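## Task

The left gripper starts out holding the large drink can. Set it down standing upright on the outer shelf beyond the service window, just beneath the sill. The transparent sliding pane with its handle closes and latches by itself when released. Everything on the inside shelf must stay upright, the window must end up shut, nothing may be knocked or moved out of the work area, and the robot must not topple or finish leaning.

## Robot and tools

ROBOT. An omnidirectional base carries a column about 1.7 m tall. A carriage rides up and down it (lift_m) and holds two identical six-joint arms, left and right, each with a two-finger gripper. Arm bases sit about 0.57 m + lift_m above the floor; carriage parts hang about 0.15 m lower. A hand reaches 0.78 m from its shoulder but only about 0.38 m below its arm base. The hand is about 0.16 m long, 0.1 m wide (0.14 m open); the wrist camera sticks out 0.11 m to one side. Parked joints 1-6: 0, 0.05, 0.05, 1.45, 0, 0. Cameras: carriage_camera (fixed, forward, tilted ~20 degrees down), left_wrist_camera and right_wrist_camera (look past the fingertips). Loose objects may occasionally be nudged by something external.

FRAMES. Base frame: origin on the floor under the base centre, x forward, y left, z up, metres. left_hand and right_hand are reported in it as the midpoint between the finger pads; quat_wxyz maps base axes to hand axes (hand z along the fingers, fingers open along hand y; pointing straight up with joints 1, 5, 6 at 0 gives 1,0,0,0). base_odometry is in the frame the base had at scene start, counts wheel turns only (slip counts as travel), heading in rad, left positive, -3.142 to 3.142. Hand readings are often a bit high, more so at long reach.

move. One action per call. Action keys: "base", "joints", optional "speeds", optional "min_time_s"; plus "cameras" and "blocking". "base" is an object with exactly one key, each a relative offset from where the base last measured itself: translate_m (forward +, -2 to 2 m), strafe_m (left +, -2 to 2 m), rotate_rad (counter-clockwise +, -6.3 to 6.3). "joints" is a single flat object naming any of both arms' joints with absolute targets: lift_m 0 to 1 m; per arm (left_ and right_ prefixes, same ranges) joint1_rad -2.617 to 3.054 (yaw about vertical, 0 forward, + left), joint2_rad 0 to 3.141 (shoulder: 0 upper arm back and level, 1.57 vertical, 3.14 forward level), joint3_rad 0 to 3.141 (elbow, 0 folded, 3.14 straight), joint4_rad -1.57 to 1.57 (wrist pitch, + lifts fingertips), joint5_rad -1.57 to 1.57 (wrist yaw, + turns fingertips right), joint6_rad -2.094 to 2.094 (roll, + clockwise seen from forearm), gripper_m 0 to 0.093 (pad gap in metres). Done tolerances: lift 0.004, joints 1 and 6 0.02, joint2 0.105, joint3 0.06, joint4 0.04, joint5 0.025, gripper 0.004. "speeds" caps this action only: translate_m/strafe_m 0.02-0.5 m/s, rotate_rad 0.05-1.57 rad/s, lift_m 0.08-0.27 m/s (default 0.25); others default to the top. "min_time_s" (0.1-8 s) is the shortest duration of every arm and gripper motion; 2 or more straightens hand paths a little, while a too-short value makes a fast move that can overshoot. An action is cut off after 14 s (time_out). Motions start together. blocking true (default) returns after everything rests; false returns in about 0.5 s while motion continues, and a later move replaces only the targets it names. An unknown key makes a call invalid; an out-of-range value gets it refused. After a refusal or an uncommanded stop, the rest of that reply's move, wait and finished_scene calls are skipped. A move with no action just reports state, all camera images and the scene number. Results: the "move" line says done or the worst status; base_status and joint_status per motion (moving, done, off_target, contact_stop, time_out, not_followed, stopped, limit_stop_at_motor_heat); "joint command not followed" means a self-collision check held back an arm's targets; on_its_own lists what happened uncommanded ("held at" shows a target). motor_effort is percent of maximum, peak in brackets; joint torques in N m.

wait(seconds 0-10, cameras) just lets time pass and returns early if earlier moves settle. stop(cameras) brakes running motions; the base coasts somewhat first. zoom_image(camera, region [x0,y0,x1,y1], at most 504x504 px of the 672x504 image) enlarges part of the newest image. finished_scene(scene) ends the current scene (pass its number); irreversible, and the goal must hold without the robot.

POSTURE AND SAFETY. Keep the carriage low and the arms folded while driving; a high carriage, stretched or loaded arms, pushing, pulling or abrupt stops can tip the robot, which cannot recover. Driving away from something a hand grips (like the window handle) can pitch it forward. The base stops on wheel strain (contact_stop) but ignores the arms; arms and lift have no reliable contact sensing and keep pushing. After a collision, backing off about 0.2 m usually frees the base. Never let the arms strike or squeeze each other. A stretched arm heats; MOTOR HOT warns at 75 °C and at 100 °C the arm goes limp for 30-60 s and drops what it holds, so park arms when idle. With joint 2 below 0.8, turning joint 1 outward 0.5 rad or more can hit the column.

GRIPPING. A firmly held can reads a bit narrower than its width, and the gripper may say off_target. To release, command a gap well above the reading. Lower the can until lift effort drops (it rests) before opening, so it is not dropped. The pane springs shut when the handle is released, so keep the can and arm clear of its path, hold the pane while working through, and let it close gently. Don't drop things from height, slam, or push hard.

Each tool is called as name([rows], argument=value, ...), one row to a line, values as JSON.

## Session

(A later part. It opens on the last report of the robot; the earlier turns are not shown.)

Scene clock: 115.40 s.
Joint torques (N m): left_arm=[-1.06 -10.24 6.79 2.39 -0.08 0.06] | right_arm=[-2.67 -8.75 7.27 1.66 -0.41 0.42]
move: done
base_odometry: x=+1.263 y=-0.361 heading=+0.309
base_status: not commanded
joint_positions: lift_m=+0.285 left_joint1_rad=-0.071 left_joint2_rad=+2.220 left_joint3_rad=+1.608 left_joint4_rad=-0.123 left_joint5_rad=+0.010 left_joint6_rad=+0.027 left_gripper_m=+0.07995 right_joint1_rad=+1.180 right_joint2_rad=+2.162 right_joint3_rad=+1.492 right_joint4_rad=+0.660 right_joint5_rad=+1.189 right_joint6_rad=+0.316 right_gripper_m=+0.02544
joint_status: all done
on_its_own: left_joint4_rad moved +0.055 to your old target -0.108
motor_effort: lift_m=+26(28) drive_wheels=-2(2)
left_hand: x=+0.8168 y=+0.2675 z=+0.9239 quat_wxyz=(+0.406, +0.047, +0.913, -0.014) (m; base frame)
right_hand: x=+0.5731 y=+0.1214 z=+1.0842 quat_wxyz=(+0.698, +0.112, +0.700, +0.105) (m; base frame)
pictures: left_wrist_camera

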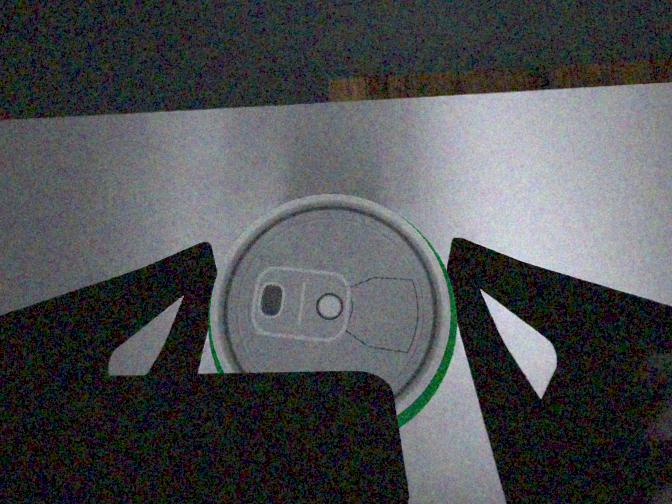

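move(joints={"left_gripper_m":0.092})

move(joints={"left_joint2_rad":1.835,"left_joint3_rad":1.36,"left_joint4_rad":-0.238}, min_time_s=2.5, cameras=["left_wrist_camera","right_wrist_camera"])

Scene clock: 121.07 s.
Joint torques (N m): left_arm=[-0.99 -10.22 6.78 2.35 -0.08 0.05] | right_arm=[-2.67 -8.75 7.25 1.66 -0.41 0.42]
move: done
base_odometry: x=+1.263 y=-0.361 heading=+0.309
base_status: not commanded
joint_positions: lift_m=+0.285 left_joint1_rad=-0.071 left_joint2_rad=+2.220 left_joint3_rad=+1.608 left_joint4_rad=-0.123 left_joint5_rad=+0.010 left_joint6_rad=+0.027 left_gripper_m=+0.09192 right_joint1_rad=+1.180 right_joint2_rad=+2.162 right_joint3_rad=+1.492 right_joint4_rad=+0.660 right_joint5_rad=+1.189 right_joint6_rad=+0.316 right_gripper_m=+0.02544
joint_status: all done
motor_effort: lift_m=+27(27) drive_wheels=-2(2)
left_hand: x=+0.8168 y=+0.2675 z=+0.9239 quat_wxyz=(+0.406, +0.047, +0.913, -0.014) (m; base frame)
right_hand: x=+0.5731 y=+0.1214 z=+1.0842 quat_wxyz=(+0.698, +0.112, +0.700, +0.105) (m; base frame)
pictures: none

Scene clock: 123.87 s.
Joint torques (N m): left_arm=[-0.99 -11.67 5.74 2.18 -0.07 0.06] | right_arm=[-2.69 -8.73 7.27 1.66 -0.41 0.42]
move: done
base_odometry: x=+1.263 y=-0.361 heading=+0.309
base_status: not commanded
joint_positions: lift_m=+0.285 left_joint1_rad=-0.071 left_joint2_rad=+1.877 left_joint3_rad=+1.365 left_joint4_rad=-0.237 left_joint5_rad=+0.010 left_joint6_rad=+0.027 left_gripper_m=+0.09192 right_joint1_rad=+1.180 right_joint2_rad=+2.162 right_joint3_rad=+1.492 right_joint4_rad=+0.660 right_joint5_rad=+1.189 right_joint6_rad=+0.316 right_gripper_m=+0.02544
joint_status: all done
motor_effort: lift_m=+27(27) drive_wheels=-2(2)
left_hand: x=+0.7425 y=+0.2728 z=+0.9862 quat_wxyz=(+0.399, +0.047, +0.916, -0.014) (m; base frame)
right_hand: x=+0.5731 y=+0.1214 z=+1.0842 quat_wxyz=(+0.698, +0.112, +0.700, +0.105) (m; base frame)
pictures: left_wrist_camera, right_wrist_camera

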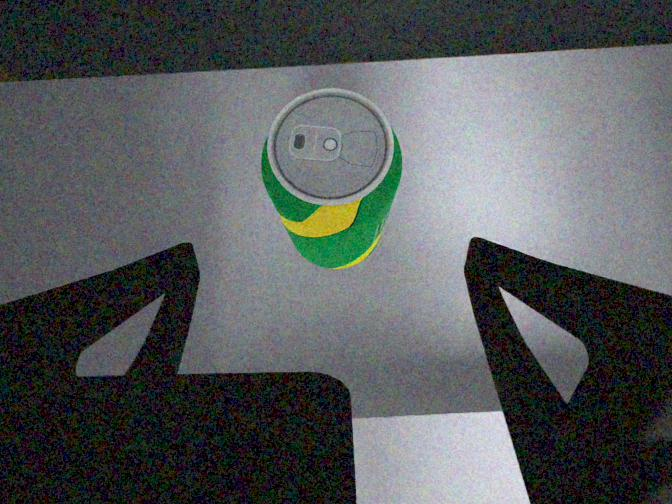

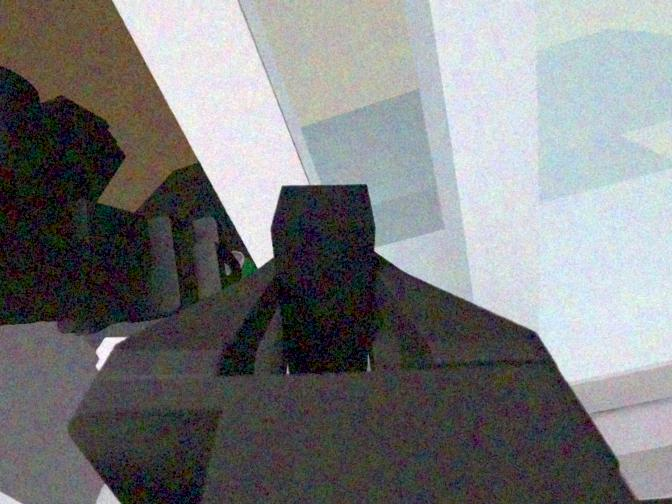

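Standing. Retreat with the same waypoints, closing the gripper.

move(joints={"left_joint2_rad":1.645,"left_joint3_rad":1.39,"left_joint4_rad":-0.42,"left_gripper_m":0.05}, min_time_s=2)

move(joints={"left_joint2_rad":1.365,"left_joint3_rad":1.40,"left_joint4_rad":-0.7}, min_time_s=1.8)

move(joints={"left_joint1_rad":0,"left_joint2_rad":0.836,"left_joint3_rad":1.29,"left_joint4_rad":-1.13}, min_time_s=1.8, cameras=["left_wrist_camera"])

move(base={"strafe_m": 0.252}, speeds={"strafe_m":0.1})

move(joints={"right_joint6_rad":0.0}, min_time_s=1.2, cameras=["all"])

zoom_image(camera="left_wrist_camera", region=[400, 50, 660, 250])

Scene clock: 134.17 s.
Joint torques (N m): left_arm=[-1.05 -9.84 8.72 2.2 -0.09 0.05] | right_arm=[-2.69 -8.73 7.27 1.66 -0.41 0.42]
move: done
base_odometry: x=+1.263 y=-0.361 heading=+0.309
base_status: not commanded
joint_positions: lift_m=+0.285 left_joint1_rad=-0.071 left_joint2_rad=+1.681 left_joint3_rad=+1.365 left_joint4_rad=-0.419 left_joint5_rad=+0.010 left_joint6_rad=+0.027 left_gripper_m=+0.05008 right_joint1_rad=+1.180 right_joint2_rad=+2.162 right_joint3_rad=+1.492 right_joint4_rad=+0.660 right_joint5_rad=+1.189 right_joint6_rad=+0.316 right_gripper_m=+0.02544
joint_status: all done
motor_effort: lift_m=+26(28) drive_wheels=-2(2)
left_hand: x=+0.7030 y=+0.2756 z=+1.0480 quat_wxyz=(+0.405, +0.047, +0.913, -0.014) (m; base frame)
right_hand: x=+0.5731 y=+0.1214 z=+1.0842 quat_wxyz=(+0.698, +0.112, +0.700, +0.105) (m; base frame)
pictures: none

Scene clock: 136.27 s.
Joint torques (N m): left_arm=[-0.99 -6.6 8.77 2.18 -0.06 0.07] | right_arm=[-2.67 -8.73 7.28 1.66 -0.41 0.42]
move: done
base_odometry: x=+1.263 y=-0.361 heading=+0.309
base_status: not commanded
joint_positions: lift_m=+0.285 left_joint1_rad=-0.071 left_joint2_rad=+1.390 left_joint3_rad=+1.372 left_joint4_rad=-0.698 left_joint5_rad=+0.010 left_joint6_rad=+0.027 left_gripper_m=+0.05008 right_joint1_rad=+1.180 right_joint2_rad=+2.162 right_joint3_rad=+1.492 right_joint4_rad=+0.660 right_joint5_rad=+1.189 right_joint6_rad=+0.316 right_gripper_m=+0.02544
joint_status: all done
motor_effort: lift_m=+25(27) drive_wheels=-2(2)
left_hand: x=+0.6243 y=+0.2812 z=+1.1237 quat_wxyz=(+0.414, +0.047, +0.909, -0.014) (m; base frame)
right_hand: x=+0.5731 y=+0.1214 z=+1.0842 quat_wxyz=(+0.698, +0.112, +0.700, +0.105) (m; base frame)
pictures: none

Scene clock: 138.37 s.
Joint torques (N m): left_arm=[0.58 -0.23 4.64 2.29 -0.11 0.08] | right_arm=[-2.67 -8.75 7.27 1.66 -0.41 0.42]
move: done
base_odometry: x=+1.263 y=-0.361 heading=+0.309
base_status: not commanded
joint_positions: lift_m=+0.285 left_joint1_rad=-0.007 left_joint2_rad=+0.841 left_joint3_rad=+1.294 left_joint4_rad=-1.129 left_joint5_rad=+0.010 left_joint6_rad=+0.027 left_gripper_m=+0.05008 right_joint1_rad=+1.180 right_joint2_rad=+2.162 right_joint3_rad=+1.492 right_joint4_rad=+0.660 right_joint5_rad=+1.189 right_joint6_rad=+0.316 right_gripper_m=+0.02544
joint_status: all done
motor_effort: lift_m=+26(28) drive_wheels=-2(2)
left_hand: x=+0.4512 y=+0.3083 z=+1.1744 quat_wxyz=(+0.433, +0.018, +0.901, +0.000) (m; base frame)
right_hand: x=+0.5731 y=+0.1214 z=+1.0842 quat_wxyz=(+0.698, +0.112, +0.700, +0.105) (m; base frame)
pictures: left_wrist_camera

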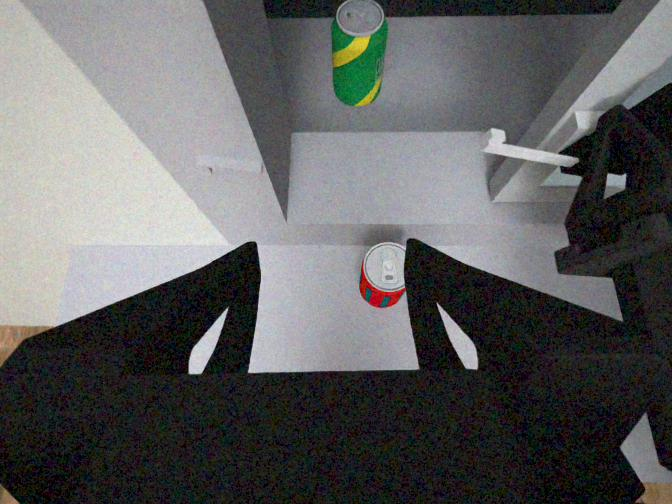

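Scene clock: 141.57 s.
Joint torques (N m): left_arm=[0.66 -0.21 4.6 2.3 -0.08 0.07] | right_arm=[-0.8 -8.92 7.21 2.12 -1.61 0.5]
move: done
base_odometry: x=+1.187 y=-0.121 heading=+0.309
base_status: done
joint_positions: lift_m=+0.285 left_joint1_rad=-0.007 left_joint2_rad=+0.841 left_joint3_rad=+1.294 left_joint4_rad=-1.131 left_joint5_rad=+0.010 left_joint6_rad=+0.027 left_gripper_m=+0.05008 right_joint1_rad=+1.158 right_joint2_rad=+2.164 right_joint3_rad=+1.492 right_joint4_rad=+0.613 right_joint5_rad=+1.311 right_joint6_rad=+0.308 right_gripper_m=+0.02719
joint_status: not commanded
motor_effort: lift_m=+24(28) drive_wheels=+2(8)
left_hand: x=+0.4509 y=+0.3083 z=+1.1739 quat_wxyz=(+0.432, +0.018, +0.902, +0.000) (m; base frame)
right_hand: x=+0.5807 y=+0.0925 z=+1.0778 quat_wxyz=(+0.701, +0.143, +0.698, +0.034) (m; base frame)
pictures: none

Scene clock: 143.07 s.
Joint torques (N m): left_arm=[0.61 -0.17 4.66 2.29 -0.08 0.05] | right_arm=[-0.79 -8.87 7.25 1.94 -1.22 -0.34]
move: off_target
base_odometry: x=+1.187 y=-0.121 heading=+0.309
base_status: not commanded
joint_positions: lift_m=+0.285 left_joint1_rad=-0.007 left_joint2_rad=+0.841 left_joint3_rad=+1.294 left_joint4_rad=-1.131 left_joint5_rad=+0.010 left_joint6_rad=+0.027 left_gripper_m=+0.05008 right_joint1_rad=+1.158 right_joint2_rad=+2.164 right_joint3_rad=+1.492 right_joint4_rad=+0.632 right_joint5_rad=+1.270 right_joint6_rad=+0.035 right_gripper_m=+0.02653
joint_status: right_joint6_rad off_target (ended at +0.035, target +0.000)
motor_effort: lift_m=+25(28) drive_wheels=+2(2)
left_hand: x=+0.4509 y=+0.3083 z=+1.1739 quat_wxyz=(+0.432, +0.018, +0.902, +0.000) (m; base frame)
right_hand: x=+0.5817 y=+0.0995 z=+1.0798 quat_wxyz=(+0.702, +0.039, +0.710, -0.040) (m; base frame)
pictures: carriage_camera, left_wrist_camera, right_wrist_camera

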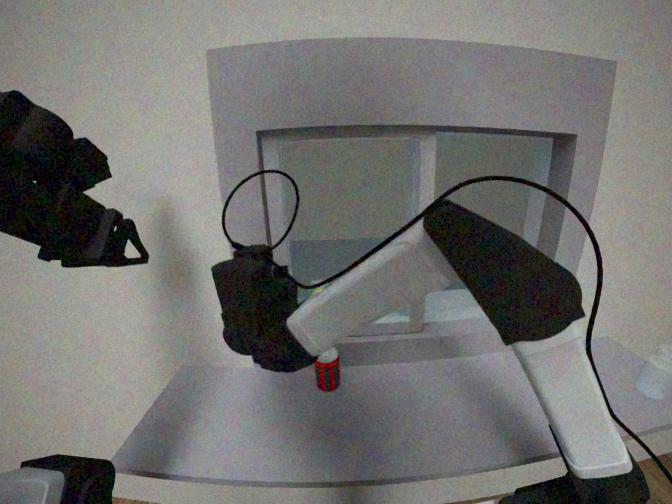

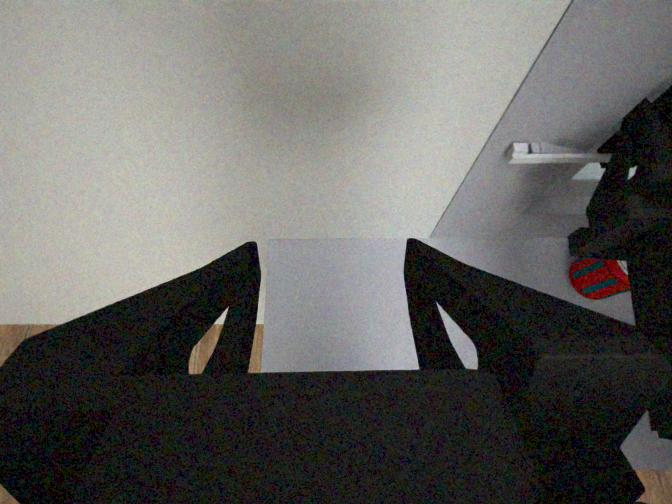

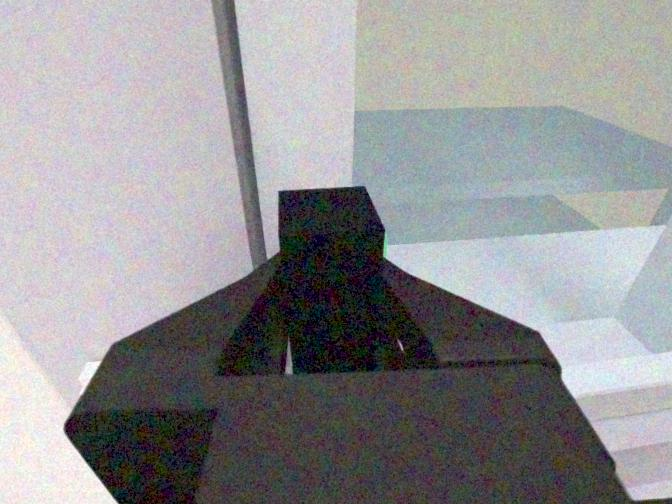

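Scaled by 1.938 from the camera's 672x504 image, which has a finer 960x720 frame.

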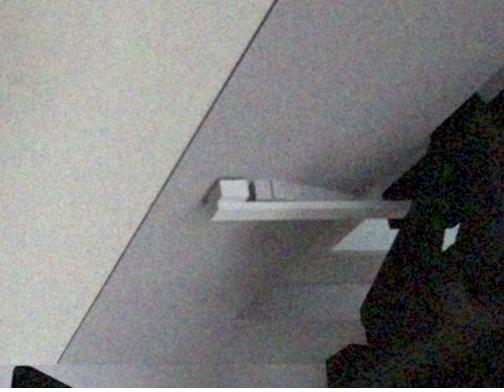

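Latched. Release and back off.

move(joints={"right_gripper_m":0.093}, min_time_s=1.2)

move(base={"translate_m": -0.22}, speeds={"translate_m":0.15}, cameras=["carriage_camera","right_wrist_camera"])

Scene clock: 150.00 s.
Joint torques (N m): left_arm=[0.64 -0.17 4.63 2.3 -0.07 0.07] | right_arm=[-0.06 -8.77 7.16 1.66 -2.84 -0.18]
move: done
base_odometry: x=+1.187 y=-0.121 heading=+0.309
base_status: not commanded
joint_positions: lift_m=+0.285 left_joint1_rad=-0.007 left_joint2_rad=+0.841 left_joint3_rad=+1.294 left_joint4_rad=-1.131 left_joint5_rad=+0.010 left_joint6_rad=+0.027 left_gripper_m=+0.05008 right_joint1_rad=+1.149 right_joint2_rad=+2.164 right_joint3_rad=+1.492 right_joint4_rad=+0.646 right_joint5_rad=+1.430 right_joint6_rad=+0.018 right_gripper_m=+0.09280
joint_status: all done
motor_effort: lift_m=+26(27) drive_wheels=+1(2)
left_hand: x=+0.4509 y=+0.3083 z=+1.1739 quat_wxyz=(+0.432, +0.018, +0.902, +0.000) (m; base frame)
right_hand: x=+0.5797 y=+0.0692 z=+1.0823 quat_wxyz=(+0.698, +0.097, +0.702, -0.102) (m; base frame)
pictures: none

Scene clock: 152.37 s.
Joint torques (N m): left_arm=[0.61 -0.03 4.74 2.3 -0.09 0.07] | right_arm=[0.2 -8.95 7.3 1.8 -0.08 -0.08]
move: done
base_odometry: x=+0.977 y=-0.188 heading=+0.309
base_status: done
joint_positions: lift_m=+0.285 left_joint1_rad=-0.007 left_joint2_rad=+0.839 left_joint3_rad=+1.294 left_joint4_rad=-1.132 left_joint5_rad=+0.010 left_joint6_rad=+0.027 left_gripper_m=+0.05008 right_joint1_rad=+1.145 right_joint2_rad=+2.164 right_joint3_rad=+1.492 right_joint4_rad=+0.652 right_joint5_rad=+1.158 right_joint6_rad=+0.009 right_gripper_m=+0.09295
joint_status: not commanded
motor_effort: lift_m=+25(28) drive_wheels=-2(12)
left_hand: x=+0.4503 y=+0.3083 z=+1.1738 quat_wxyz=(+0.432, +0.018, +0.902, +0.000) (m; base frame)
right_hand: x=+0.5880 y=+0.1147 z=+1.0820 quat_wxyz=(+0.704, +0.001, +0.710, -0.007) (m; base frame)
pictures: carriage_camera, right_wrist_camera

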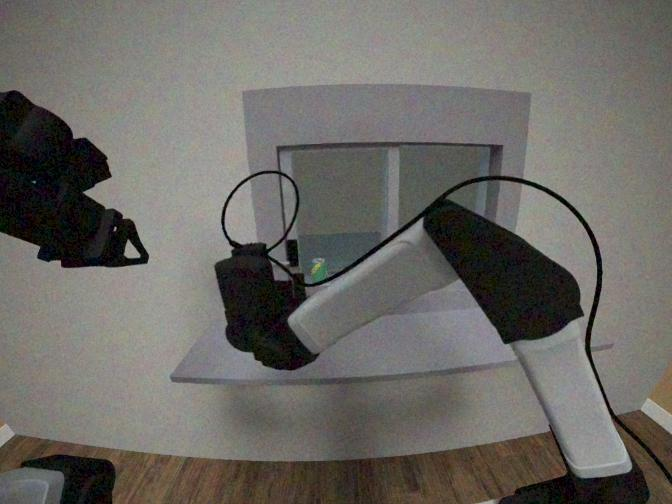

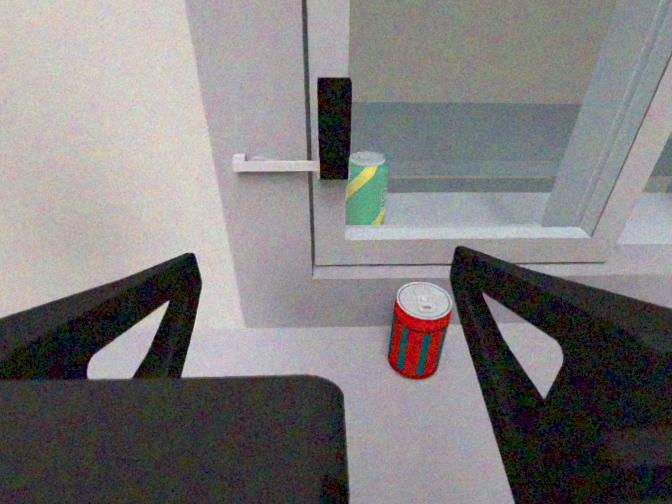

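finished_scene(scene=2)

The scene is finished: the task was done.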